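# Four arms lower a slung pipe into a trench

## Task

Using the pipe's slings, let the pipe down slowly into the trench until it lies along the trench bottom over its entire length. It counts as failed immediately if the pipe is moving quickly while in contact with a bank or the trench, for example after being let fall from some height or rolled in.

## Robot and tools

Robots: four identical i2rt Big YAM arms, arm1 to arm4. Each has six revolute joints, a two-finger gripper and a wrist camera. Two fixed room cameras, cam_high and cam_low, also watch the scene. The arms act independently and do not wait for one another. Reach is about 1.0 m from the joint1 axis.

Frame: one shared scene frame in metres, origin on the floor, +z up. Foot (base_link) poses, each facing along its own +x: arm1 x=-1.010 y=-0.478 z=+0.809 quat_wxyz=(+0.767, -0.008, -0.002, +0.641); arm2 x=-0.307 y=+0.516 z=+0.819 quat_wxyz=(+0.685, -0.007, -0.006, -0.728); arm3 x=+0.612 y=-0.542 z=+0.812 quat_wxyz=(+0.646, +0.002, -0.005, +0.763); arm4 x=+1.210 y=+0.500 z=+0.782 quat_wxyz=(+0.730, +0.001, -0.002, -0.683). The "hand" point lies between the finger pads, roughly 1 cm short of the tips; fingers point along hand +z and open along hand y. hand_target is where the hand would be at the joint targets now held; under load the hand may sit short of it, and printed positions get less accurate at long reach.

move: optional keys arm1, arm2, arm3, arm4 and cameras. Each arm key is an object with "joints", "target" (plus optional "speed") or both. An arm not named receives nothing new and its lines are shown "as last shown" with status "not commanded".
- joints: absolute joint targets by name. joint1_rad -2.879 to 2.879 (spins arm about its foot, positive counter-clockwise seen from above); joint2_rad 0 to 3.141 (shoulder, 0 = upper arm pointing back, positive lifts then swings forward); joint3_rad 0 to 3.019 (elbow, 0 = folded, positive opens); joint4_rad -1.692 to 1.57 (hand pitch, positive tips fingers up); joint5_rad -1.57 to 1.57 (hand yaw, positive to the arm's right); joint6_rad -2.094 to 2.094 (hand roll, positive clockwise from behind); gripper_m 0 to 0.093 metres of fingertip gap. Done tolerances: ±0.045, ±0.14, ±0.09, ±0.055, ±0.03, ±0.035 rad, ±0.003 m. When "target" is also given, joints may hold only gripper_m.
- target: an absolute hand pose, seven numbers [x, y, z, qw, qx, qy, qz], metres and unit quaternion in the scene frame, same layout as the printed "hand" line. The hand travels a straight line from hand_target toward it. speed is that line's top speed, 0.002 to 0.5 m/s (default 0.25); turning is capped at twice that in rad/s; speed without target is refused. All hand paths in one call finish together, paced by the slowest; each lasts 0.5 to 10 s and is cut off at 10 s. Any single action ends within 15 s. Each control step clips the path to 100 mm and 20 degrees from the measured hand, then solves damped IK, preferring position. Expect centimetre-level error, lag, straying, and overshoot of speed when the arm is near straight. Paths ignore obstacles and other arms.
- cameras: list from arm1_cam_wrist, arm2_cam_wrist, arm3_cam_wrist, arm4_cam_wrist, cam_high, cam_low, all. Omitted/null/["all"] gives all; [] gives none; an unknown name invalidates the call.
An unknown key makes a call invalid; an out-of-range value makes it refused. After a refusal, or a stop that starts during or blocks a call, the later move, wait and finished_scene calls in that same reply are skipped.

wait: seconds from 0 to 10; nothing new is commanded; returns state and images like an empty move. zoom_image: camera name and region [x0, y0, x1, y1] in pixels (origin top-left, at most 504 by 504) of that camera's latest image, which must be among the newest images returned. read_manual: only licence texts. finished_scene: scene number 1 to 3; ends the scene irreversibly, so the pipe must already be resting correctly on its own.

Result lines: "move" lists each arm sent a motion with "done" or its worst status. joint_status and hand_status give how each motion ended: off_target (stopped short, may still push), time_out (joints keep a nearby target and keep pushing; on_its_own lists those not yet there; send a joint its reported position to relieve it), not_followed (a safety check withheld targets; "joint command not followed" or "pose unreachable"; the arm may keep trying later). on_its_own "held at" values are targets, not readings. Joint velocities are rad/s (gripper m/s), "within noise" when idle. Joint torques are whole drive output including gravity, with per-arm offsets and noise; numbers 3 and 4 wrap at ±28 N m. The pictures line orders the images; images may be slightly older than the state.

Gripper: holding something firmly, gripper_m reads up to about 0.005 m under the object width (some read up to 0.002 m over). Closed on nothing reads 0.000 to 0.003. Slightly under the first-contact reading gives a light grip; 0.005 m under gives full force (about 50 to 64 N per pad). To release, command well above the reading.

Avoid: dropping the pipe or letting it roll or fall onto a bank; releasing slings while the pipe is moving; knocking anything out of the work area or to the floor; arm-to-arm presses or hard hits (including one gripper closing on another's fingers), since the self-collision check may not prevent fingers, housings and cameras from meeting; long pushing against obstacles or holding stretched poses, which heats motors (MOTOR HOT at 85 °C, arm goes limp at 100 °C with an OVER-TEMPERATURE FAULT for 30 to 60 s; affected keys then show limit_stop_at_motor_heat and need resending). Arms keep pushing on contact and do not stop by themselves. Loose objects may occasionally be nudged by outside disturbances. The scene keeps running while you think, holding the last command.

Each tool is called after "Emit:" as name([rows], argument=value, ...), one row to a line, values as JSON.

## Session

Emit:
move(cameras=["cam_high", "cam_low"])

Scene clock: 0.00 s.
Joint torques (N m): no reading
Heat: arm1: hottest joint2_rad 30 °C; arm2: hottest gripper 29 °C; arm3: hottest joint2_rad 28 °C; arm4: hottest joint5_rad 29 °C.
Joint velocities: within noise
arm1.joint_positions: joint1_rad=-0.202 joint2_rad=+0.492 joint3_rad=+1.390 joint4_rad=-1.535 joint5_rad=-0.036 joint6_rad=-0.108 gripper_m=+0.09396
arm1.joint_status: not commanded
arm1.hand: x=-0.9651 y=-0.3268 z=+1.3301 quat_wxyz=(-0.380, +0.550, -0.704, -0.239) (m; scene frame)
arm1.hand_target: x=-0.9664 y=-0.3297 z=+1.3388 quat_wxyz=(-0.389, +0.547, -0.700, -0.244) (m; scene frame)
arm1.hand_status: not commanded
arm2.joint_positions: joint1_rad=+0.387 joint2_rad=+0.636 joint3_rad=+1.378 joint4_rad=-1.323 joint5_rad=+0.114 joint6_rad=-0.461 gripper_m=+0.09396
arm2.joint_status: not commanded
arm2.hand: x=-0.2468 y=+0.2878 z=+1.3570 quat_wxyz=(-0.276, -0.358, -0.799, +0.397) (m; scene frame)
arm2.hand_target: x=-0.2475 y=+0.2901 z=+1.3703 quat_wxyz=(-0.286, -0.356, -0.791, +0.407) (m; scene frame)
arm2.hand_status: not commanded
arm3.joint_positions: joint1_rad=-0.388 joint2_rad=+0.448 joint3_rad=+1.397 joint4_rad=-1.348 joint5_rad=-0.092 joint6_rad=-0.006 gripper_m=+0.09396
arm3.joint_status: not commanded
arm3.hand: x=+0.6302 y=-0.3905 z=+1.3846 quat_wxyz=(-0.413, +0.540, -0.630, -0.376) (m; scene frame)
arm3.hand_target: x=+0.6294 y=-0.3939 z=+1.3938 quat_wxyz=(-0.420, +0.536, -0.625, -0.381) (m; scene frame)
arm3.hand_status: not commanded
arm4.joint_positions: joint1_rad=+0.020 joint2_rad=+0.548 joint3_rad=+1.417 joint4_rad=-1.141 joint5_rad=-0.275 joint6_rad=+0.292 gripper_m=+0.09396
arm4.joint_status: not commanded
arm4.hand: x=+1.2711 y=+0.2947 z=+1.3960 quat_wxyz=(-0.559, -0.560, -0.560, +0.246) (m; scene frame)
arm4.hand_target: x=+1.2707 y=+0.2989 z=+1.4091 quat_wxyz=(-0.568, -0.551, -0.556, +0.254) (m; scene frame)
arm4.hand_status: not commanded
pictures: cam_high, cam_low

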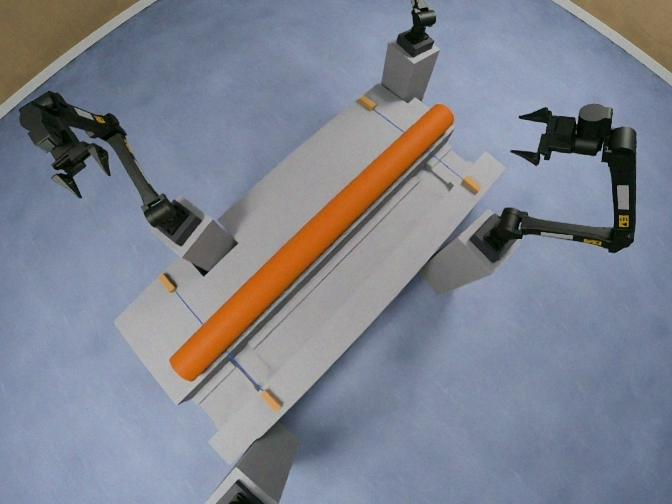

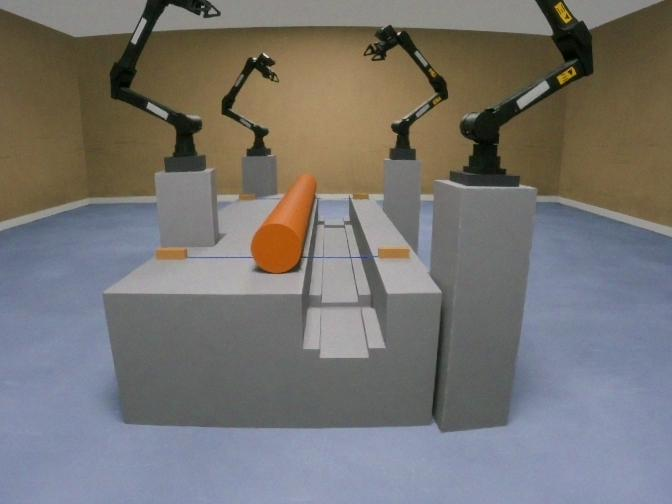

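Emit:
move(arm1={"joints": {"joint1_rad": -1.452, "joint2_rad": 2.129, "joint3_rad": 0.740, "joint4_rad": -0.205, "joint5_rad": 0, "joint6_rad": -1.635, "gripper_m": 0.093}}, arm2={"joints": {"joint1_rad": -0.990, "joint2_rad": 2.235, "joint3_rad": 1.017, "joint4_rad": -0.368, "joint5_rad": 0, "joint6_rad": -1.043, "gripper_m": 0.093}}, arm3={"joints": {"joint1_rad": -1.628, "joint2_rad": 2.115, "joint3_rad": 0.58, "joint4_rad": -0.045, "joint5_rad": 0, "joint6_rad": -1.457, "gripper_m": 0.093}}, arm4={"joints": {"joint1_rad": -1.040, "joint2_rad": 2.065, "joint3_rad": 0.830, "joint4_rad": -0.320, "joint5_rad": 0, "joint6_rad": -0.985, "gripper_m": 0.093}}, cameras=["arm1_cam_wrist", "arm2_cam_wrist", "arm3_cam_wrist", "arm4_cam_wrist"])

Scene clock: 5.07 s.
Joint torques (N m): arm1=[0.21 -13.33 1.96 0.91 -0.12 -0.11] | arm2=[-0.32 -18.32 4.33 0.01 -0.25 0.06] | arm3=[1.14 -14.27 0.51 0.34 -0.26 -0.06] | arm4=[0.5 -14.62 2.69 0.68 -0.03 -0.01]
Heat: arm1: hottest joint2_rad 30 °C; arm2: hottest joint3_rad 29 °C; arm3: hottest joint2_rad 28 °C; arm4: hottest joint5_rad 29 °C.
move: arm1 done; arm2 done; arm3 done; arm4 done
Joint velocities: within noise
arm1.joint_positions: joint1_rad=-1.455 joint2_rad=+2.118 joint3_rad=+0.738 joint4_rad=-0.217 joint5_rad=+0.001 joint6_rad=-1.626 gripper_m=+0.09310
arm1.joint_status: all done
arm1.hand: x=-0.6655 y=-0.5021 z=+0.6116 quat_wxyz=(+0.007, +0.704, -0.710, -0.001) (m; scene frame)
arm1.hand_target: x=-0.6647 y=-0.5009 z=+0.6080 quat_wxyz=(+0.006, +0.709, -0.705, -0.001) (m; scene frame)
arm1.hand_status: not commanded
arm2.joint_positions: joint1_rad=-0.994 joint2_rad=+2.248 joint3_rad=+1.012 joint4_rad=-0.381 joint5_rad=+0.002 joint6_rad=-1.036 gripper_m=+0.09307
arm2.joint_status: all done
arm2.hand: x=-0.6786 y=+0.3031 z=+0.6003 quat_wxyz=(-0.010, -0.714, -0.700, -0.016) (m; scene frame)
arm2.hand_target: x=-0.6871 y=+0.2959 z=+0.6065 quat_wxyz=(-0.007, -0.710, -0.704, +0.000) (m; scene frame)
arm2.hand_status: not commanded
arm3.joint_positions: joint1_rad=-1.629 joint2_rad=+2.114 joint3_rad=+0.578 joint4_rad=-0.054 joint5_rad=+0.001 joint6_rad=-1.449 gripper_m=+0.09310
arm3.joint_status: all done
arm3.hand: x=+0.8949 y=-0.5106 z=+0.6050 quat_wxyz=(+0.004, +0.702, -0.712, -0.008) (m; scene frame)
arm3.hand_target: x=+0.8984 y=-0.5099 z=+0.6049 quat_wxyz=(-0.001, +0.705, -0.709, -0.005) (m; scene frame)
arm3.hand_status: not commanded
arm4.joint_positions: joint1_rad=-1.044 joint2_rad=+2.079 joint3_rad=+0.830 joint4_rad=-0.333 joint5_rad=+0.001 joint6_rad=-0.972 gripper_m=+0.09312
arm4.joint_status: all done
arm4.hand: x=+0.8924 y=+0.2857 z=+0.6012 quat_wxyz=(-0.003, -0.709, -0.705, -0.007) (m; scene frame)
arm4.hand_target: x=+0.8867 y=+0.2799 z=+0.6064 quat_wxyz=(-0.001, -0.703, -0.711, +0.007) (m; scene frame)
arm4.hand_status: not commanded
pictures: arm1_cam_wrist, arm2_cam_wrist, arm3_cam_wrist, arm4_cam_wrist

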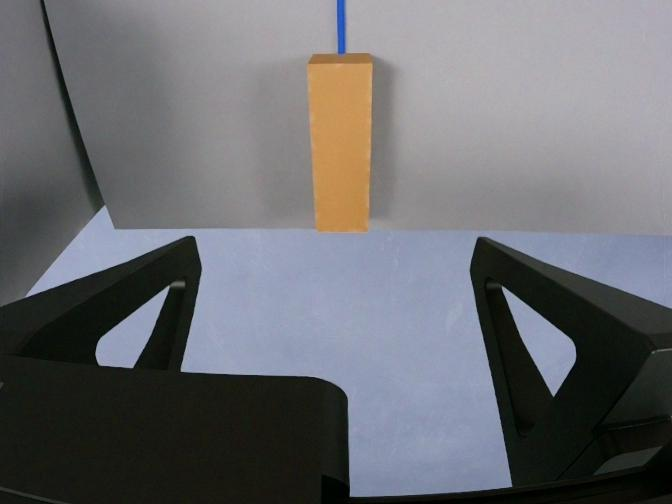

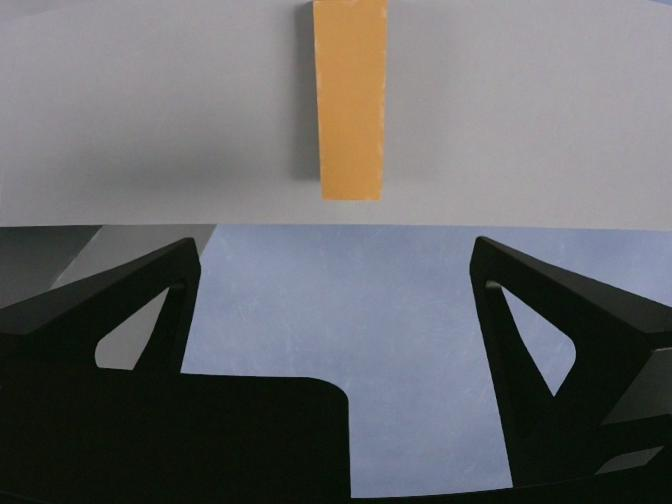

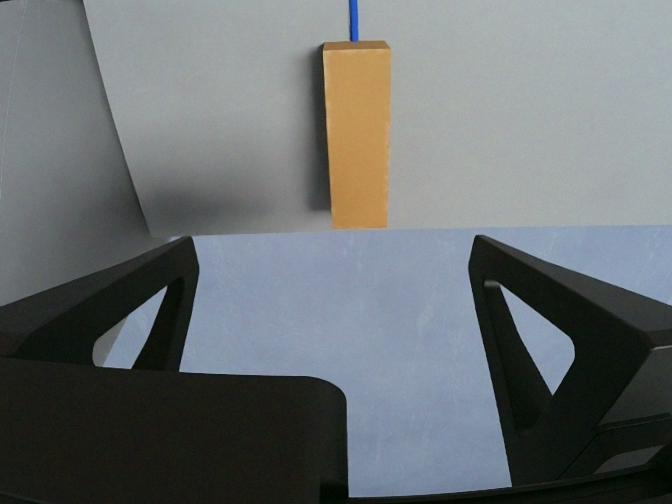

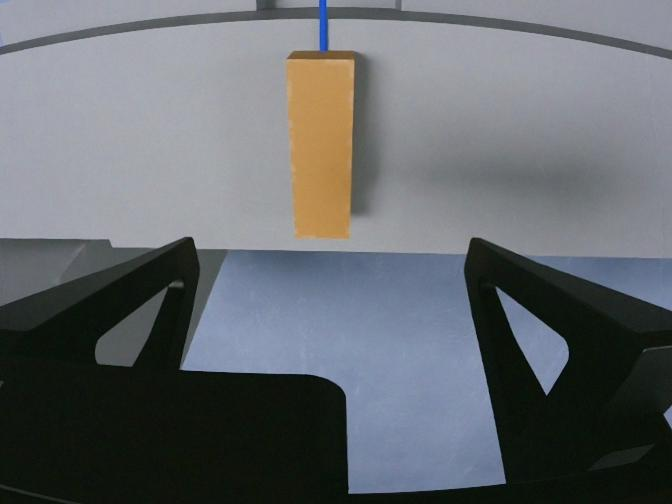

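Emit:
move(arm1={"target": [-0.668, -0.516, 0.467, 0, 0.7071, -0.7071, 0], "speed": 0.2}, arm2={"target": [-0.701, 0.284, 0.475, 0, 0.7071, 0.7071, 0], "speed": 0.2}, arm3={"target": [0.907, -0.523, 0.472, 0, 0.7071, -0.7071, 0], "speed": 0.2}, arm4={"target": [0.890, 0.293, 0.476, 0, 0.7071, 0.7071, 0], "speed": 0.2}, cameras=["arm1_cam_wrist", "arm2_cam_wrist", "arm3_cam_wrist", "arm4_cam_wrist"])

Scene clock: 12.77 s.
Joint torques (N m): arm1=[-0.56 -14.62 -0.13 0.69 -0.23 -0.14] | arm2=[0.5 -19.14 3.43 0.03 -0.09 0.07] | arm3=[0.5 -16.62 -1.44 0.39 -0.09 -0.06] | arm4=[-0.38 -15.21 0.99 0.64 0.1 0]
Heat: arm1: hottest joint2_rad 30 °C; arm2: hottest joint3_rad 29 °C; arm3: hottest joint2_rad 29 °C; arm4: hottest joint5_rad 29 °C.
move: arm1 done; arm2 off_target; arm3 done; arm4 off_target
Joint velocities: within noise
arm1.joint_positions: joint1_rad=-1.491 joint2_rad=+2.549 joint3_rad=+0.904 joint4_rad=+0.062 joint5_rad=-0.005 joint6_rad=-1.666 gripper_m=+0.09310
arm1.joint_status: not commanded
arm1.hand: x=-0.6646 y=-0.5143 z=+0.4727 quat_wxyz=(+0.000, +0.706, -0.708, +0.002) (m; scene frame)
arm1.hand_target: x=-0.6680 y=-0.5160 z=+0.4671 quat_wxyz=(+0.000, +0.707, -0.707, +0.000) (m; scene frame)
arm1.hand_status: done (0.007 m and 0.2 deg from the pose sent, 0.145 m and 1.0 deg at the start)
arm2.joint_positions: joint1_rad=-0.994 joint2_rad=+2.594 joint3_rad=+1.205 joint4_rad=-0.226 joint5_rad=+0.012 joint6_rad=-1.036 gripper_m=+0.09307
arm2.joint_status: not commanded
arm2.hand: x=-0.6906 y=+0.2962 z=+0.4722 quat_wxyz=(-0.005, -0.714, -0.700, -0.016) (m; scene frame)
arm2.hand_target: x=-0.7008 y=+0.2841 z=+0.4753 quat_wxyz=(+0.000, -0.707, -0.707, +0.000) (m; scene frame)
arm2.hand_status: off_target (0.016 m and 2.2 deg from the pose sent, 0.129 m and 2.5 deg at the start)
arm3.joint_positions: joint1_rad=-1.665 joint2_rad=+2.568 joint3_rad=+0.784 joint4_rad=+0.203 joint5_rad=+0.006 joint6_rad=-1.501 gripper_m=+0.09310
arm3.joint_status: not commanded
arm3.hand: x=+0.9059 y=-0.5200 z=+0.4728 quat_wxyz=(+0.001, +0.707, -0.707, -0.003) (m; scene frame)
arm3.hand_target: x=+0.9071 y=-0.5229 z=+0.4720 quat_wxyz=(+0.000, +0.707, -0.707, +0.000) (m; scene frame)
arm3.hand_status: done (0.003 m and 0.4 deg from the pose sent, 0.134 m and 1.3 deg at the start)
arm4.joint_positions: joint1_rad=-1.052 joint2_rad=+2.451 joint3_rad=+0.931 joint4_rad=-0.077 joint5_rad=+0.003 joint6_rad=-0.983 gripper_m=+0.09312
arm4.joint_status: not commanded
arm4.hand: x=+0.9018 y=+0.2955 z=+0.4733 quat_wxyz=(-0.004, -0.708, -0.706, -0.014) (m; scene frame)
arm4.hand_target: x=+0.8901 y=+0.2931 z=+0.4761 quat_wxyz=(+0.000, -0.707, -0.707, +0.000) (m; scene frame)
arm4.hand_status: off_target (0.012 m and 1.6 deg from the pose sent, 0.125 m and 0.9 deg at the start)
pictures: arm1_cam_wrist, arm2_cam_wrist, arm3_cam_wrist, arm4_cam_wrist

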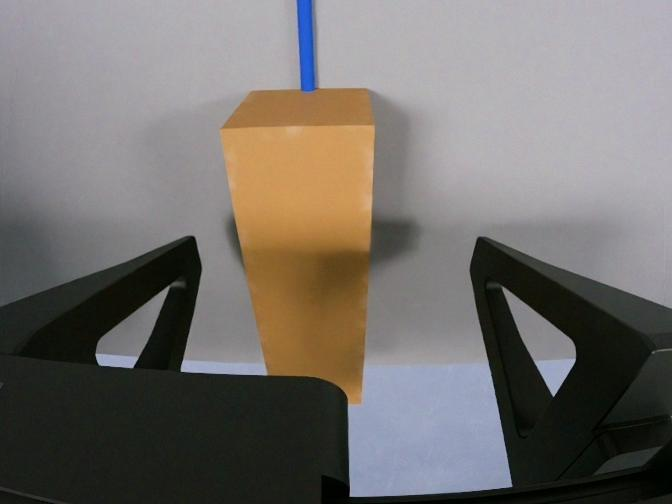

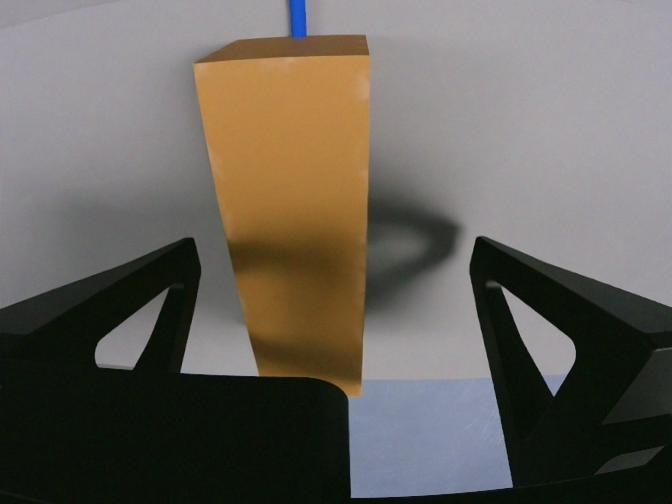

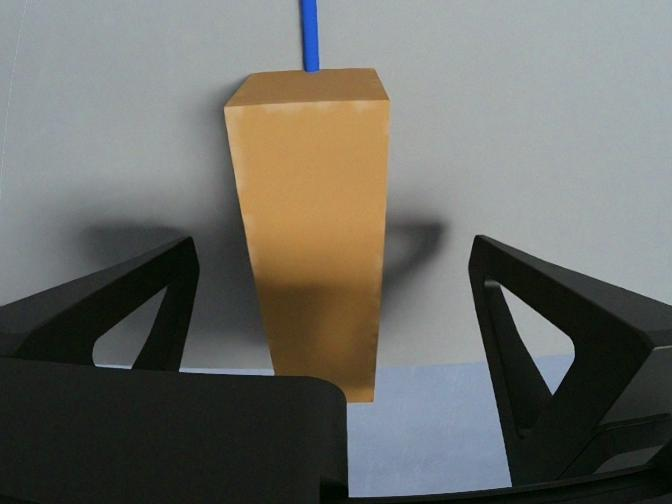

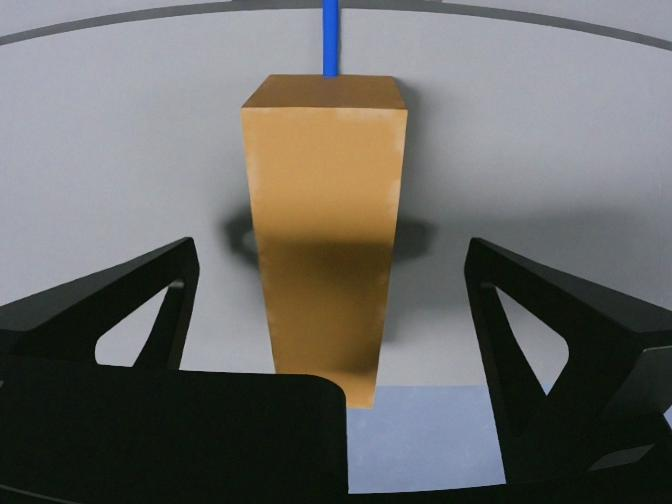

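Emit:
move(arm1={"joints": {"gripper_m": 0.02}}, arm2={"joints": {"gripper_m": 0.02}}, arm3={"joints": {"gripper_m": 0.02}}, arm4={"joints": {"gripper_m": 0.02}}, cameras=["cam_low"])

Emit:
move(arm1={"target": [-0.656, -0.290, 0.757, 0, 0.7071, -0.7071, 0], "speed": 0.25}, arm2={"target": [-0.694, 0.120, 0.762, 0, 0.7071, 0.7071, 0], "speed": 0.25}, arm3={"target": [0.912, -0.290, 0.759, 0, 0.7071, -0.7071, 0], "speed": 0.25}, arm4={"target": [0.889, 0.120, 0.763, 0, 0.7071, 0.7071, 0], "speed": 0.25}, cameras=["cam_high", "cam_low"])

Scene clock: 17.13 s.
Joint torques (N m): arm1=[-0.91 -14.21 -0.08 0.96 -0.16 -0.11] | arm2=[0.32 -19.14 3.43 -0.03 -0.09 0.08] | arm3=[0.56 -16.73 -1.44 0.36 -0.09 -0.05] | arm4=[-0.44 -15.21 1.05 0.64 0.09 0.01]
Heat: arm1: hottest joint2_rad 30 °C; arm2: hottest joint2_rad 29 °C; arm3: hottest joint2_rad 29 °C; arm4: hottest joint5_rad 29 °C.
move: arm1 off_target; arm2 off_target; arm3 off_target; arm4 off_target
Joint velocities: within noise
arm1.joint_positions: joint1_rad=-1.491 joint2_rad=+2.549 joint3_rad=+0.904 joint4_rad=+0.062 joint5_rad=-0.006 joint6_rad=-1.667 gripper_m=+0.03381
arm1.joint_status: gripper_m off_target (ended at +0.03383, target +0.02000)
arm1.hand: x=-0.6644 y=-0.5142 z=+0.4727 quat_wxyz=(+0.000, +0.706, -0.708, +0.002) (m; scene frame)
arm1.hand_target: x=-0.6680 y=-0.5160 z=+0.4671 quat_wxyz=(+0.000, +0.707, -0.707, +0.000) (m; scene frame)
arm1.hand_status: not commanded
arm2.joint_positions: joint1_rad=-0.993 joint2_rad=+2.594 joint3_rad=+1.207 joint4_rad=-0.224 joint5_rad=+0.012 joint6_rad=-1.038 gripper_m=+0.03465
arm2.joint_status: gripper_m off_target (ended at +0.03468, target +0.02000)
arm2.hand: x=-0.6918 y=+0.2947 z=+0.4724 quat_wxyz=(-0.005, -0.713, -0.701, -0.014) (m; scene frame)
arm2.hand_target: x=-0.7008 y=+0.2841 z=+0.4753 quat_wxyz=(+0.000, -0.707, -0.707, +0.000) (m; scene frame)
arm2.hand_status: not commanded
arm3.joint_positions: joint1_rad=-1.665 joint2_rad=+2.568 joint3_rad=+0.784 joint4_rad=+0.203 joint5_rad=+0.007 joint6_rad=-1.503 gripper_m=+0.03467
arm3.joint_status: gripper_m off_target (ended at +0.03470, target +0.02000)
arm3.hand: x=+0.9060 y=-0.5200 z=+0.4728 quat_wxyz=(+0.001, +0.708, -0.706, -0.003) (m; scene frame)
arm3.hand_target: x=+0.9070 y=-0.5230 z=+0.4720 quat_wxyz=(+0.000, +0.707, -0.707, +0.000) (m; scene frame)
arm3.hand_status: not commanded
arm4.joint_positions: joint1_rad=-1.052 joint2_rad=+2.451 joint3_rad=+0.932 joint4_rad=-0.077 joint5_rad=+0.003 joint6_rad=-0.985 gripper_m=+0.03479
arm4.joint_status: gripper_m off_target (ended at +0.03483, target +0.02000)
arm4.hand: x=+0.9013 y=+0.2953 z=+0.4733 quat_wxyz=(-0.003, -0.708, -0.706, -0.013) (m; scene frame)
arm4.hand_target: x=+0.8901 y=+0.2931 z=+0.4761 quat_wxyz=(+0.000, -0.707, -0.707, +0.000) (m; scene frame)
arm4.hand_status: not commanded
pictures: cam_low

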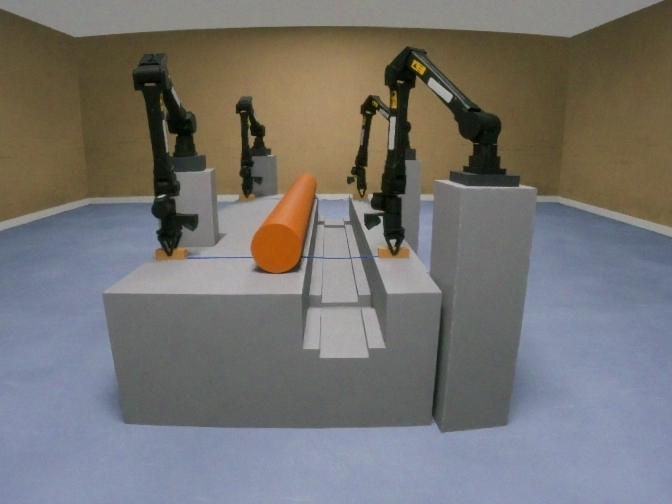

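Scene clock: 19.40 s.
Joint torques (N m): arm1=[0.09 -14.33 7.15 -0.01 -0.08 0.14] | arm2=[-0.97 -22.18 11.51 -1.16 -0.15 0.18] | arm3=[1.08 -16.26 6.38 -0.36 -0.21 0.11] | arm4=[-0.03 -18.08 9.33 -0.58 0.08 0.25]
Heat: arm1: hottest joint2_rad 30 °C; arm2: hottest joint2_rad 29 °C; arm3: hottest joint2_rad 29 °C; arm4: hottest joint3_rad 29 °C.
move: arm1 off_target; arm2 off_target; arm3 off_target; arm4 off_target
Joint velocities: within noise
arm1.joint_positions: joint1_rad=-0.907 joint2_rad=+1.772 joint3_rad=+0.854 joint4_rad=-0.674 joint5_rad=-0.015 joint6_rad=-1.096 gripper_m=+0.03381
arm1.joint_status: not commanded
arm1.hand: x=-0.6649 y=-0.2944 z=+0.7507 quat_wxyz=(+0.006, +0.711, -0.703, -0.002) (m; scene frame)
arm1.hand_target: x=-0.6561 y=-0.2901 z=+0.7571 quat_wxyz=(+0.000, +0.707, -0.707, +0.000) (m; scene frame)
arm1.hand_status: off_target (0.012 m and 1.0 deg from the pose sent, 0.362 m and 0.2 deg at the start)
arm2.joint_positions: joint1_rad=-0.705 joint2_rad=+2.103 joint3_rad=+1.324 joint4_rad=-0.862 joint5_rad=+0.011 joint6_rad=-0.775 gripper_m=+0.03465
arm2.joint_status: not commanded
arm2.hand: x=-0.6744 y=+0.1365 z=+0.7355 quat_wxyz=(+0.001, -0.704, -0.710, -0.028) (m; scene frame)
arm2.hand_target: x=-0.6932 y=+0.1209 z=+0.7625 quat_wxyz=(+0.000, -0.707, -0.707, +0.000) (m; scene frame)
arm2.hand_status: off_target (0.037 m and 3.3 deg from the pose sent, 0.338 m and 2.0 deg at the start)
arm3.joint_positions: joint1_rad=-1.033 joint2_rad=+1.762 joint3_rad=+0.827 joint4_rad=-0.665 joint5_rad=+0.006 joint6_rad=-0.877 gripper_m=+0.03467
arm3.joint_status: not commanded
arm3.hand: x=+0.9033 y=-0.2969 z=+0.7517 quat_wxyz=(+0.010, +0.710, -0.704, -0.001) (m; scene frame)
arm3.hand_target: x=+0.9119 y=-0.2901 z=+0.7591 quat_wxyz=(+0.000, +0.707, -0.707, +0.000) (m; scene frame)
arm3.hand_status: off_target (0.013 m and 1.2 deg from the pose sent, 0.367 m and 0.4 deg at the start)
arm4.joint_positions: joint1_rad=-0.759 joint2_rad=+1.908 joint3_rad=+1.139 joint4_rad=-0.859 joint5_rad=+0.003 joint6_rad=-0.708 gripper_m=+0.03480
arm4.joint_status: not commanded
arm4.hand: x=+0.9077 y=+0.1375 z=+0.7358 quat_wxyz=(+0.002, -0.701, -0.712, -0.029) (m; scene frame)
arm4.hand_target: x=+0.8897 y=+0.1210 z=+0.7633 quat_wxyz=(+0.000, -0.707, -0.707, +0.000) (m; scene frame)
arm4.hand_status: off_target (0.037 m and 3.5 deg from the pose sent, 0.339 m and 1.5 deg at the start)
pictures: cam_high, cam_low

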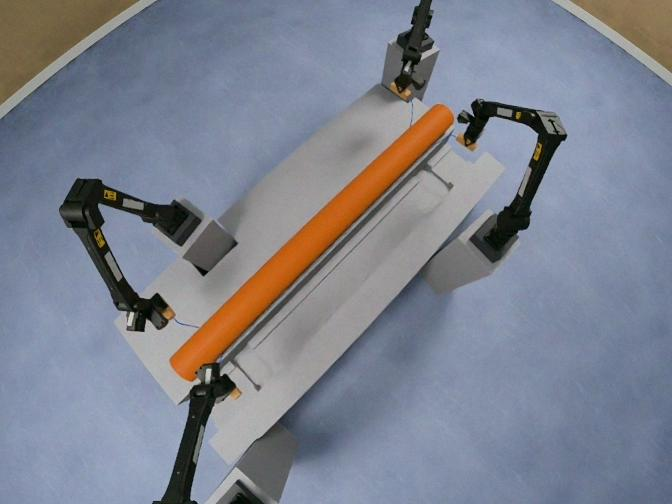

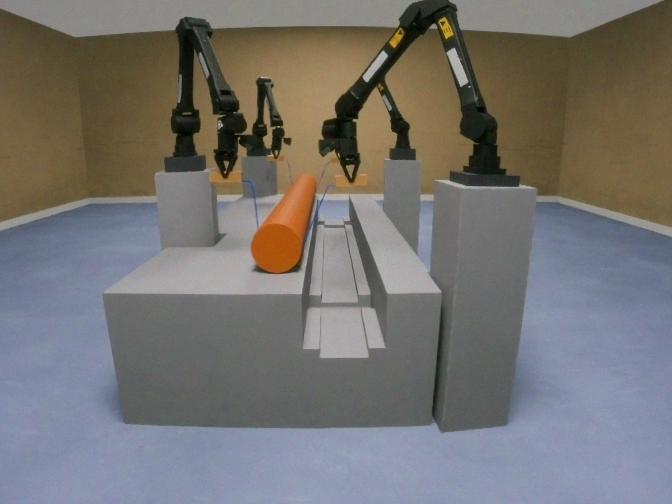

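Emit:
move(arm1={"target": [-0.640, -0.287, 0.910, 0, 0.7071, -0.7071, 0], "speed": 0.08}, arm2={"target": [-0.702, 0.123, 0.903, 0, 0.7071, 0.7071, 0], "speed": 0.08}, arm3={"target": [0.927, -0.287, 0.910, 0, 0.7071, -0.7071, 0], "speed": 0.08}, arm4={"target": [0.879, 0.123, 0.903, 0, 0.7071, 0.7071, 0], "speed": 0.08}, cameras=["cam_high", "cam_low"])

Scene clock: 25.63 s.
Joint torques (N m): arm1=[-2.26 -20.95 12.67 -1.58 0.47 -0.12] | arm2=[-1.96 -29.98 15.86 -3.21 0.16 -0.03] | arm3=[-0.03 -23.53 11.15 -1.92 0.21 -0.11] | arm4=[-1.08 -25.64 13.12 -2.44 0.23 0.04]
Heat: arm1: hottest joint2_rad 31 °C; arm2: hottest joint3_rad 31 °C; arm3: hottest joint2_rad 29 °C; arm4: hottest joint3_rad 30 °C.
move: arm1 off_target; arm2 off_target; arm3 off_target; arm4 off_target
Joint velocities: within noise
arm1.joint_positions: joint1_rad=-0.901 joint2_rad=+1.618 joint3_rad=+0.986 joint4_rad=-1.062 joint5_rad=-0.025 joint6_rad=-1.089 gripper_m=+0.03381
arm1.joint_status: not commanded
arm1.hand: x=-0.6729 y=-0.2925 z=+0.8477 quat_wxyz=(+0.054, +0.709, -0.703, -0.022) (m; scene frame)
arm1.hand_target: x=-0.6436 y=-0.2884 z=+0.9073 quat_wxyz=(+0.000, +0.707, -0.707, +0.001) (m; scene frame)
arm1.hand_status: off_target (0.071 m and 6.7 deg from the pose sent, 0.161 m and 1.0 deg at the start)
arm2.joint_positions: joint1_rad=-0.704 joint2_rad=+2.005 joint3_rad=+1.396 joint4_rad=-1.109 joint5_rad=+0.006 joint6_rad=-0.766 gripper_m=+0.03462
arm2.joint_status: not commanded
arm2.hand: x=-0.6682 y=+0.1417 z=+0.8105 quat_wxyz=(-0.001, -0.705, -0.706, -0.067) (m; scene frame)
arm2.hand_target: x=-0.6972 y=+0.1275 z=+0.8989 quat_wxyz=(+0.001, -0.707, -0.707, +0.001) (m; scene frame)
arm2.hand_status: off_target (0.100 m and 7.6 deg from the pose sent, 0.170 m and 3.3 deg at the start; pose on its path clipped on 55 of 100 steps)
arm3.joint_positions: joint1_rad=-1.033 joint2_rad=+1.599 joint3_rad=+0.967 joint4_rad=-1.063 joint5_rad=-0.002 joint6_rad=-0.872 gripper_m=+0.03467
arm3.joint_status: not commanded
arm3.hand: x=+0.9004 y=-0.2984 z=+0.8528 quat_wxyz=(+0.057, +0.707, -0.704, -0.009) (m; scene frame)
arm3.hand_target: x=+0.9244 y=-0.2886 z=+0.9075 quat_wxyz=(+0.000, +0.707, -0.707, +0.001) (m; scene frame)
arm3.hand_status: off_target (0.064 m and 6.6 deg from the pose sent, 0.160 m and 1.2 deg at the start)
arm4.joint_positions: joint1_rad=-0.759 joint2_rad=+1.815 joint3_rad=+1.250 joint4_rad=-1.145 joint5_rad=+0.002 joint6_rad=-0.704 gripper_m=+0.03480
arm4.joint_status: not commanded
arm4.hand: x=+0.9100 y=+0.1405 z=+0.8152 quat_wxyz=(+0.005, -0.701, -0.710, -0.070) (m; scene frame)
arm4.hand_target: x=+0.8834 y=+0.1275 z=+0.8988 quat_wxyz=(+0.001, -0.707, -0.707, +0.001) (m; scene frame)
arm4.hand_status: off_target (0.095 m and 8.0 deg from the pose sent, 0.170 m and 3.5 deg at the start; pose on its path clipped on 26 of 100 steps)
pictures: cam_high, cam_low

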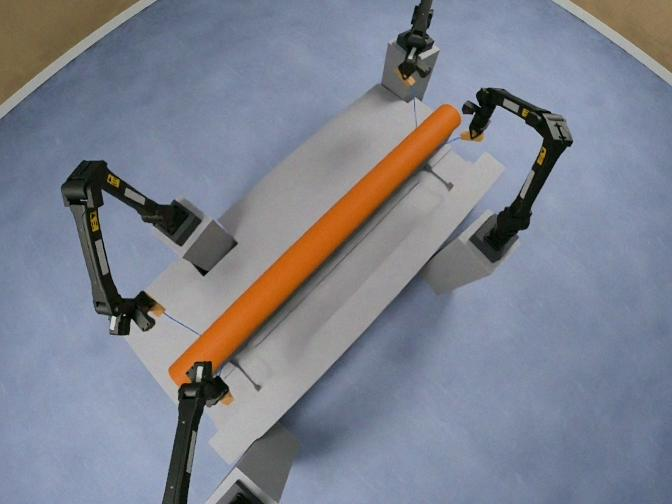

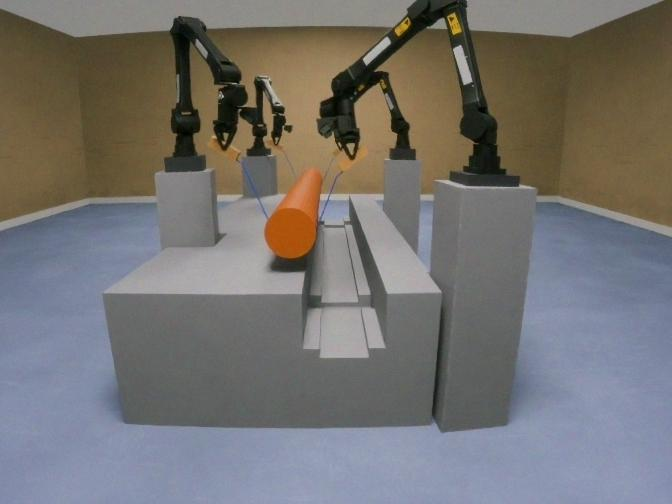

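Emit:
move(arm1={"target": [-0.655, -0.104, 0.910, 0, 0.7071, -0.7071, 0], "speed": 0.12}, arm2={"target": [-0.705, 0.312, 0.887, 0, 0.7071, 0.7071, 0], "speed": 0.12}, arm3={"target": [0.913, -0.113, 0.910, 0, 0.7071, -0.7071, 0], "speed": 0.12}, arm4={"target": [0.872, 0.302, 0.887, 0, 0.7071, 0.7071, 0], "speed": 0.12}, cameras=["cam_high", "cam_low"])

Emit:
zoom_image(camera="cam_low", region=[220, 120, 440, 320])

Scene clock: 31.03 s.
Joint torques (N m): arm1=[-2.43 -22.83 13.96 -1.78 0.38 -0.04] | arm2=[-3.14 -23.65 10.35 -1.39 0.12 -0.17] | arm3=[0.03 -28.51 12.23 -2.13 0.08 0] | arm4=[-1.85 -19.49 8.99 -0.73 0.23 -0.16]
Heat: arm1: hottest joint2_rad 31 °C; arm2: hottest joint3_rad 32 °C; arm3: hottest joint2_rad 30 °C; arm4: hottest joint3_rad 30 °C.
move: arm1 off_target; arm2 off_target; arm3 off_target; arm4 off_target
Joint velocities: within noise
arm1.joint_positions: joint1_rad=-0.567 joint2_rad=+1.823 joint3_rad=+1.275 joint4_rad=-1.123 joint5_rad=-0.026 joint6_rad=-0.766 gripper_m=+0.03381
arm1.joint_status: not commanded
arm1.hand: x=-0.6859 y=-0.1198 z=+0.8467 quat_wxyz=(+0.049, +0.713, -0.699, -0.003) (m; scene frame)
arm1.hand_target: x=-0.6584 y=-0.1071 z=+0.9088 quat_wxyz=(-0.001, +0.707, -0.707, +0.000) (m; scene frame)
arm1.hand_status: off_target (0.072 m and 5.7 deg from the pose sent, 0.199 m and 6.7 deg at the start)
arm2.joint_positions: joint1_rad=-0.992 joint2_rad=+1.750 joint3_rad=+1.090 joint4_rad=-1.024 joint5_rad=+0.011 joint6_rad=-1.062 gripper_m=+0.03462
arm2.joint_status: not commanded
arm2.hand: x=-0.6817 y=+0.3055 z=+0.8363 quat_wxyz=(-0.015, -0.703, -0.710, -0.049) (m; scene frame)
arm2.hand_target: x=-0.7031 y=+0.3124 z=+0.8845 quat_wxyz=(+0.001, -0.707, -0.707, -0.001) (m; scene frame)
arm2.hand_status: off_target (0.056 m and 5.9 deg from the pose sent, 0.190 m and 7.6 deg at the start)
arm3.joint_positions: joint1_rad=-0.760 joint2_rad=+1.874 joint3_rad=+1.320 joint4_rad=-1.137 joint5_rad=-0.002 joint6_rad=-0.609 gripper_m=+0.03467
arm3.joint_status: not commanded
arm3.hand: x=+0.8893 y=-0.1330 z=+0.8435 quat_wxyz=(+0.055, +0.711, -0.701, +0.008) (m; scene frame)
arm3.hand_target: x=+0.9105 y=-0.1163 z=+0.9084 quat_wxyz=(-0.001, +0.707, -0.707, +0.000) (m; scene frame)
arm3.hand_status: off_target (0.073 m and 6.4 deg from the pose sent, 0.194 m and 6.6 deg at the start)
arm4.joint_positions: joint1_rad=-1.070 joint2_rad=+1.550 joint3_rad=+0.972 joint4_rad=-1.101 joint5_rad=+0.003 joint6_rad=-1.006 gripper_m=+0.03480
arm4.joint_status: not commanded
arm4.hand: x=+0.8924 y=+0.2993 z=+0.8386 quat_wxyz=(-0.013, -0.705, -0.707, -0.054) (m; scene frame)
arm4.hand_target: x=+0.8739 y=+0.3024 z=+0.8845 quat_wxyz=(+0.002, -0.707, -0.707, -0.001) (m; scene frame)
arm4.hand_status: off_target (0.053 m and 6.3 deg from the pose sent, 0.181 m and 8.0 deg at the start)
pictures: cam_high, cam_low

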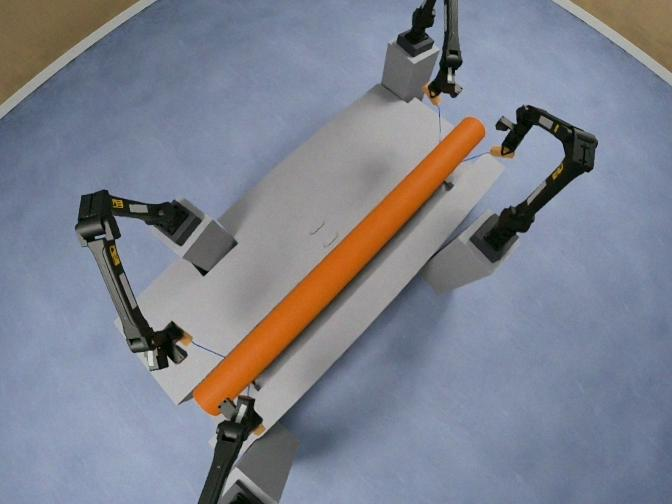

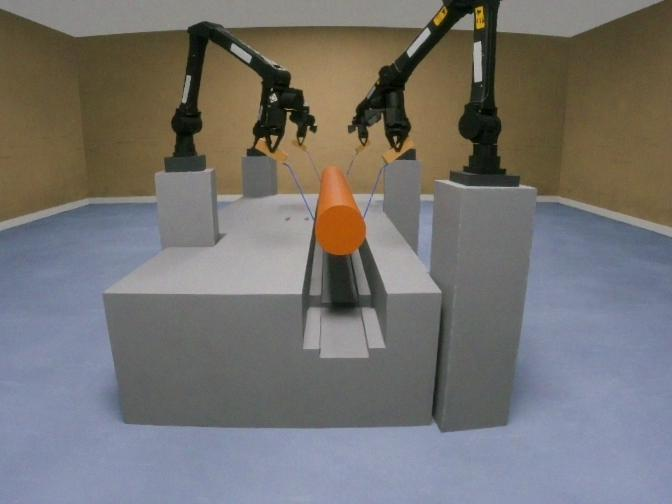

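Scaled by 2.291.

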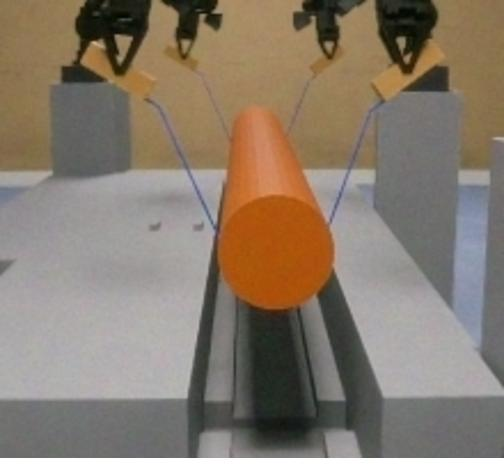

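Emit:
move(arm1={"target": [-0.661, -0.110, 0.446, 0, 0.7071, -0.7071, 0], "speed": 0.09}, arm2={"target": [-0.693, 0.304, 0.464, 0, 0.7071, 0.7071, 0], "speed": 0.09}, arm3={"target": [0.901, -0.117, 0.458, 0, 0.7071, -0.7071, 0], "speed": 0.09}, arm4={"target": [0.881, 0.297, 0.464, 0, 0.7071, 0.7071, 0], "speed": 0.09}, cameras=["cam_high", "cam_low", "arm1_cam_wrist"])

Emit:
zoom_image(camera="cam_low", region=[230, 180, 430, 370])

Scene clock: 40.27 s.
Joint torques (N m): arm1=[1.08 -14.92 6.79 2.15 -0.21 0.07] | arm2=[0.67 -16.15 4.74 0.59 -0.35 0.23] | arm3=[1.61 -20.25 5.91 1.25 -0.15 0.14] | arm4=[1.79 -12.34 3.26 1.36 -0.32 0.12]
Heat: arm1: hottest joint2_rad 32 °C; arm2: hottest joint2_rad 32 °C; arm3: hottest joint2_rad 32 °C; arm4: hottest joint3_rad 31 °C.
move: arm1 off_target; arm2 off_target; arm3 off_target; arm4 off_target
Joint velocities: within noise
arm1.joint_positions: joint1_rad=-0.587 joint2_rad=+2.586 joint3_rad=+1.340 joint4_rad=-0.358 joint5_rad=-0.014 joint6_rad=-0.762 gripper_m=+0.03383
arm1.joint_status: not commanded
arm1.hand: x=-0.6655 y=-0.1244 z=+0.4750 quat_wxyz=(+0.015, +0.706, -0.708, +0.002) (m; scene frame)
arm1.hand_target: x=-0.6624 y=-0.1116 z=+0.4484 quat_wxyz=(+0.000, +0.707, -0.707, +0.000) (m; scene frame)
arm1.hand_status: off_target (0.033 m and 1.8 deg from the pose sent, 0.402 m and 5.7 deg at the start)
arm2.joint_positions: joint1_rad=-1.028 joint2_rad=+2.586 joint3_rad=+1.153 joint4_rad=-0.188 joint5_rad=+0.018 joint6_rad=-1.083 gripper_m=+0.03461
arm2.joint_status: not commanded
arm2.hand: x=-0.6811 y=+0.3192 z=+0.4721 quat_wxyz=(-0.004, -0.709, -0.705, -0.020) (m; scene frame)
arm2.hand_target: x=-0.6924 y=+0.3043 z=+0.4649 quat_wxyz=(+0.000, -0.707, -0.707, +0.000) (m; scene frame)
arm2.hand_status: off_target (0.021 m and 2.4 deg from the pose sent, 0.372 m and 5.9 deg at the start)
arm3.joint_positions: joint1_rad=-0.768 joint2_rad=+2.609 joint3_rad=+1.368 joint4_rad=-0.372 joint5_rad=+0.002 joint6_rad=-0.608 gripper_m=+0.03467
arm3.joint_status: not commanded
arm3.hand: x=+0.8950 y=-0.1307 z=+0.4742 quat_wxyz=(+0.016, +0.709, -0.705, +0.002) (m; scene frame)
arm3.hand_target: x=+0.9004 y=-0.1179 z=+0.4591 quat_wxyz=(+0.000, +0.707, -0.707, +0.000) (m; scene frame)
arm3.hand_status: off_target (0.022 m and 1.8 deg from the pose sent, 0.386 m and 6.4 deg at the start)
arm4.joint_positions: joint1_rad=-1.105 joint2_rad=+2.451 joint3_rad=+0.932 joint4_rad=-0.096 joint5_rad=+0.013 joint6_rad=-1.017 gripper_m=+0.03480
arm4.joint_status: not commanded
arm4.hand: x=+0.8942 y=+0.3157 z=+0.4732 quat_wxyz=(-0.002, -0.714, -0.699, -0.024) (m; scene frame)
arm4.hand_target: x=+0.8816 y=+0.2973 z=+0.4653 quat_wxyz=(+0.000, -0.707, -0.707, +0.000) (m; scene frame)
arm4.hand_status: off_target (0.025 m and 3.0 deg from the pose sent, 0.375 m and 6.4 deg at the start)
pictures: arm1_cam_wrist, cam_high, cam_low

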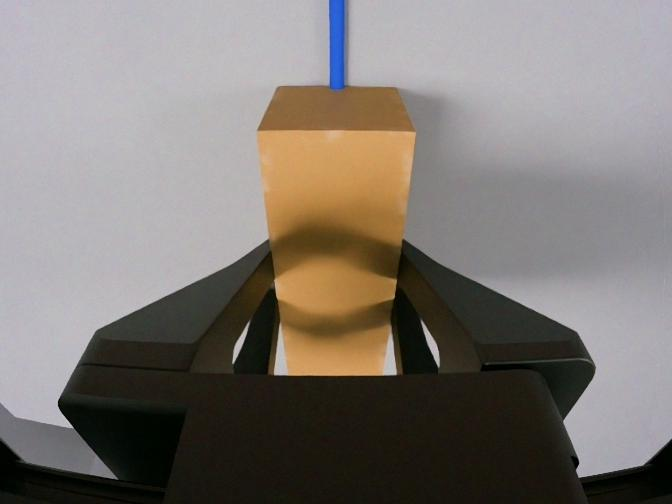

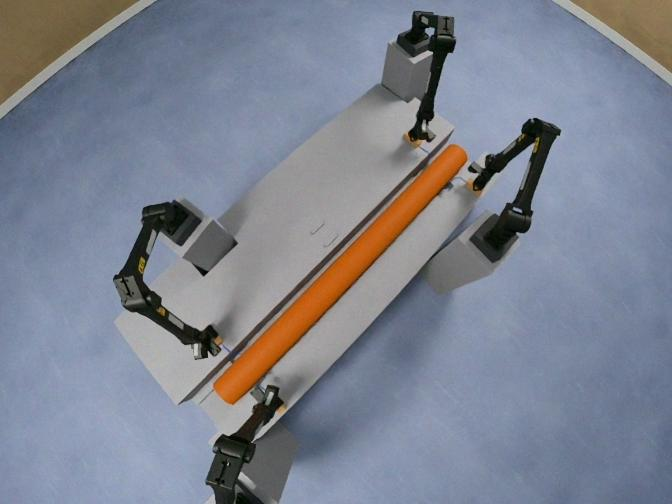

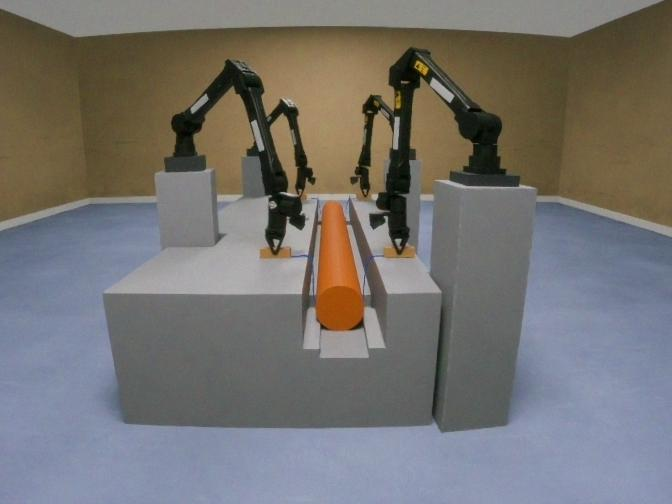

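Scaled by 2.520.

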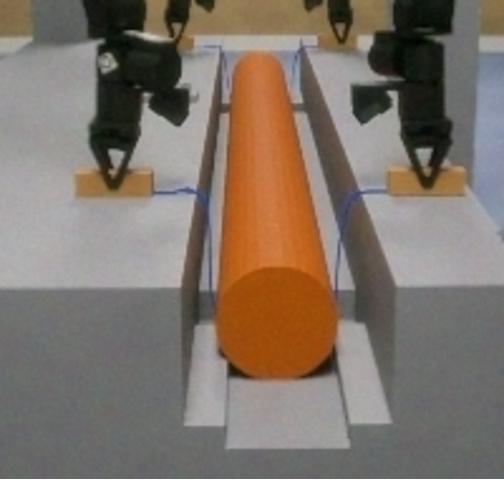

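Emit:
zoom_image(camera="cam_low", region=[290, 270, 400, 370])

Scaled by 4.582.

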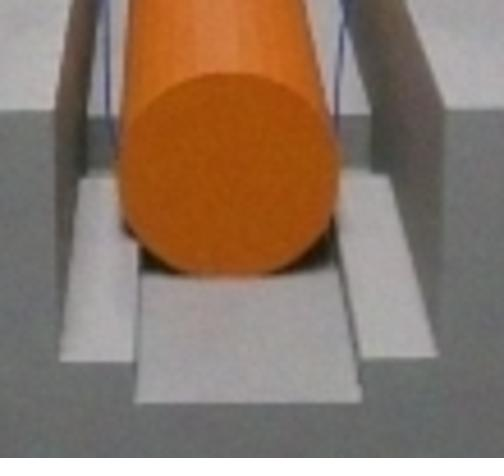

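Emit:
move(arm1={"joints": {"gripper_m": 0.08}}, arm2={"joints": {"gripper_m": 0.08}}, arm3={"joints": {"gripper_m": 0.08}}, arm4={"joints": {"gripper_m": 0.08}}, cameras=["cam_high", "cam_low"])

Emit:
zoom_image(camera="cam_low", region=[290, 270, 400, 370])

Scene clock: 54.53 s.
Joint torques (N m): arm1=[0.5 -18.43 3.89 1.03 -0.13 0.11] | arm2=[0.5 -17.67 3.08 0.05 -0.24 0.21] | arm3=[1.61 -22.42 3.93 0.36 -0.15 0.09] | arm4=[1.03 -14.68 1.17 0.66 -0.09 0.12]
Heat: arm1: hottest joint3_rad 33 °C; arm2: hottest joint2_rad 33 °C; arm3: hottest joint2_rad 31 °C; arm4: hottest joint3_rad 30 °C.
move: arm1 done; arm2 done; arm3 done; arm4 done
Joint velocities: within noise
arm1.joint_positions: joint1_rad=-0.580 joint2_rad=+2.624 joint3_rad=+1.380 joint4_rad=-0.325 joint5_rad=-0.015 joint6_rad=-0.761 gripper_m=+0.07993
arm1.joint_status: all done
arm1.hand: x=-0.6578 y=-0.1114 z=+0.4615 quat_wxyz=(-0.003, +0.708, -0.706, +0.001) (m; scene frame)
arm1.hand_target: x=-0.6626 y=-0.1116 z=+0.4483 quat_wxyz=(+0.000, +0.707, -0.707, +0.000) (m; scene frame)
arm1.hand_status: not commanded
arm2.joint_positions: joint1_rad=-1.024 joint2_rad=+2.601 joint3_rad=+1.172 joint4_rad=-0.173 joint5_rad=+0.015 joint6_rad=-1.080 gripper_m=+0.07996
arm2.joint_status: all done
arm2.hand: x=-0.6876 y=+0.3133 z=+0.4669 quat_wxyz=(-0.003, -0.709, -0.705, -0.010) (m; scene frame)
arm2.hand_target: x=-0.6924 y=+0.3042 z=+0.4649 quat_wxyz=(+0.000, -0.707, -0.707, +0.000) (m; scene frame)
arm2.hand_status: not commanded
arm3.joint_positions: joint1_rad=-0.768 joint2_rad=+2.631 joint3_rad=+1.396 joint4_rad=-0.351 joint5_rad=+0.002 joint6_rad=-0.604 gripper_m=+0.07992
arm3.joint_status: all done
arm3.hand: x=+0.9014 y=-0.1214 z=+0.4668 quat_wxyz=(+0.003, +0.708, -0.707, +0.000) (m; scene frame)
arm3.hand_target: x=+0.9004 y=-0.1178 z=+0.4592 quat_wxyz=(+0.000, +0.707, -0.707, +0.000) (m; scene frame)
arm3.hand_status: not commanded
arm4.joint_positions: joint1_rad=-1.094 joint2_rad=+2.474 joint3_rad=+0.961 joint4_rad=-0.075 joint5_rad=+0.007 joint6_rad=-1.017 gripper_m=+0.07990
arm4.joint_status: all done
arm4.hand: x=+0.8856 y=+0.3044 z=+0.4654 quat_wxyz=(-0.001, -0.711, -0.703, -0.010) (m; scene frame)
arm4.hand_target: x=+0.8816 y=+0.2973 z=+0.4653 quat_wxyz=(+0.000, -0.707, -0.707, +0.000) (m; scene frame)
arm4.hand_status: not commanded
pictures: cam_high, cam_low

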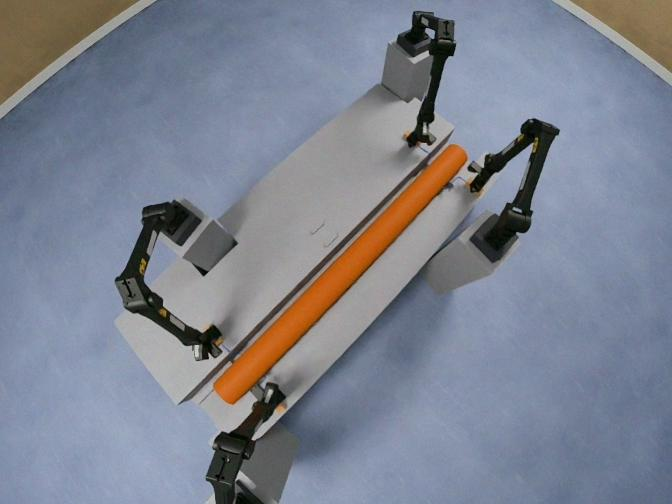

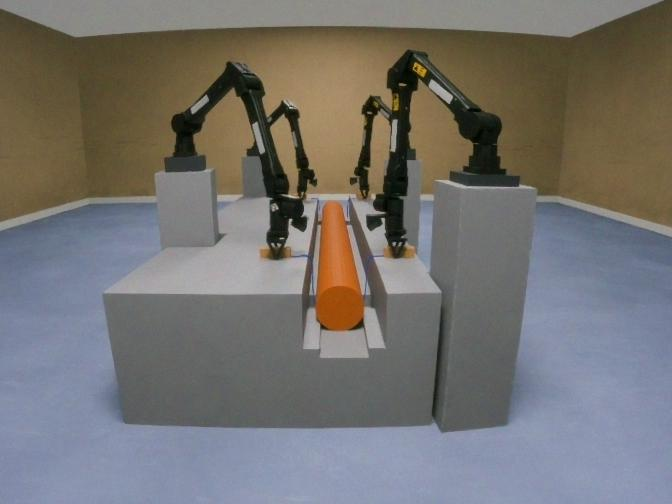

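Scaled by 4.582.

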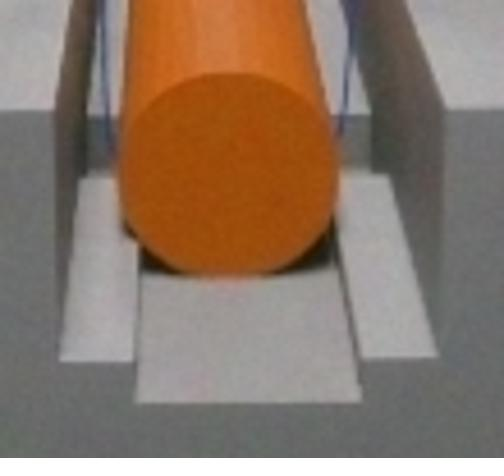

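Emit:
finished_scene(scene=3)

The scene is finished: the task was done.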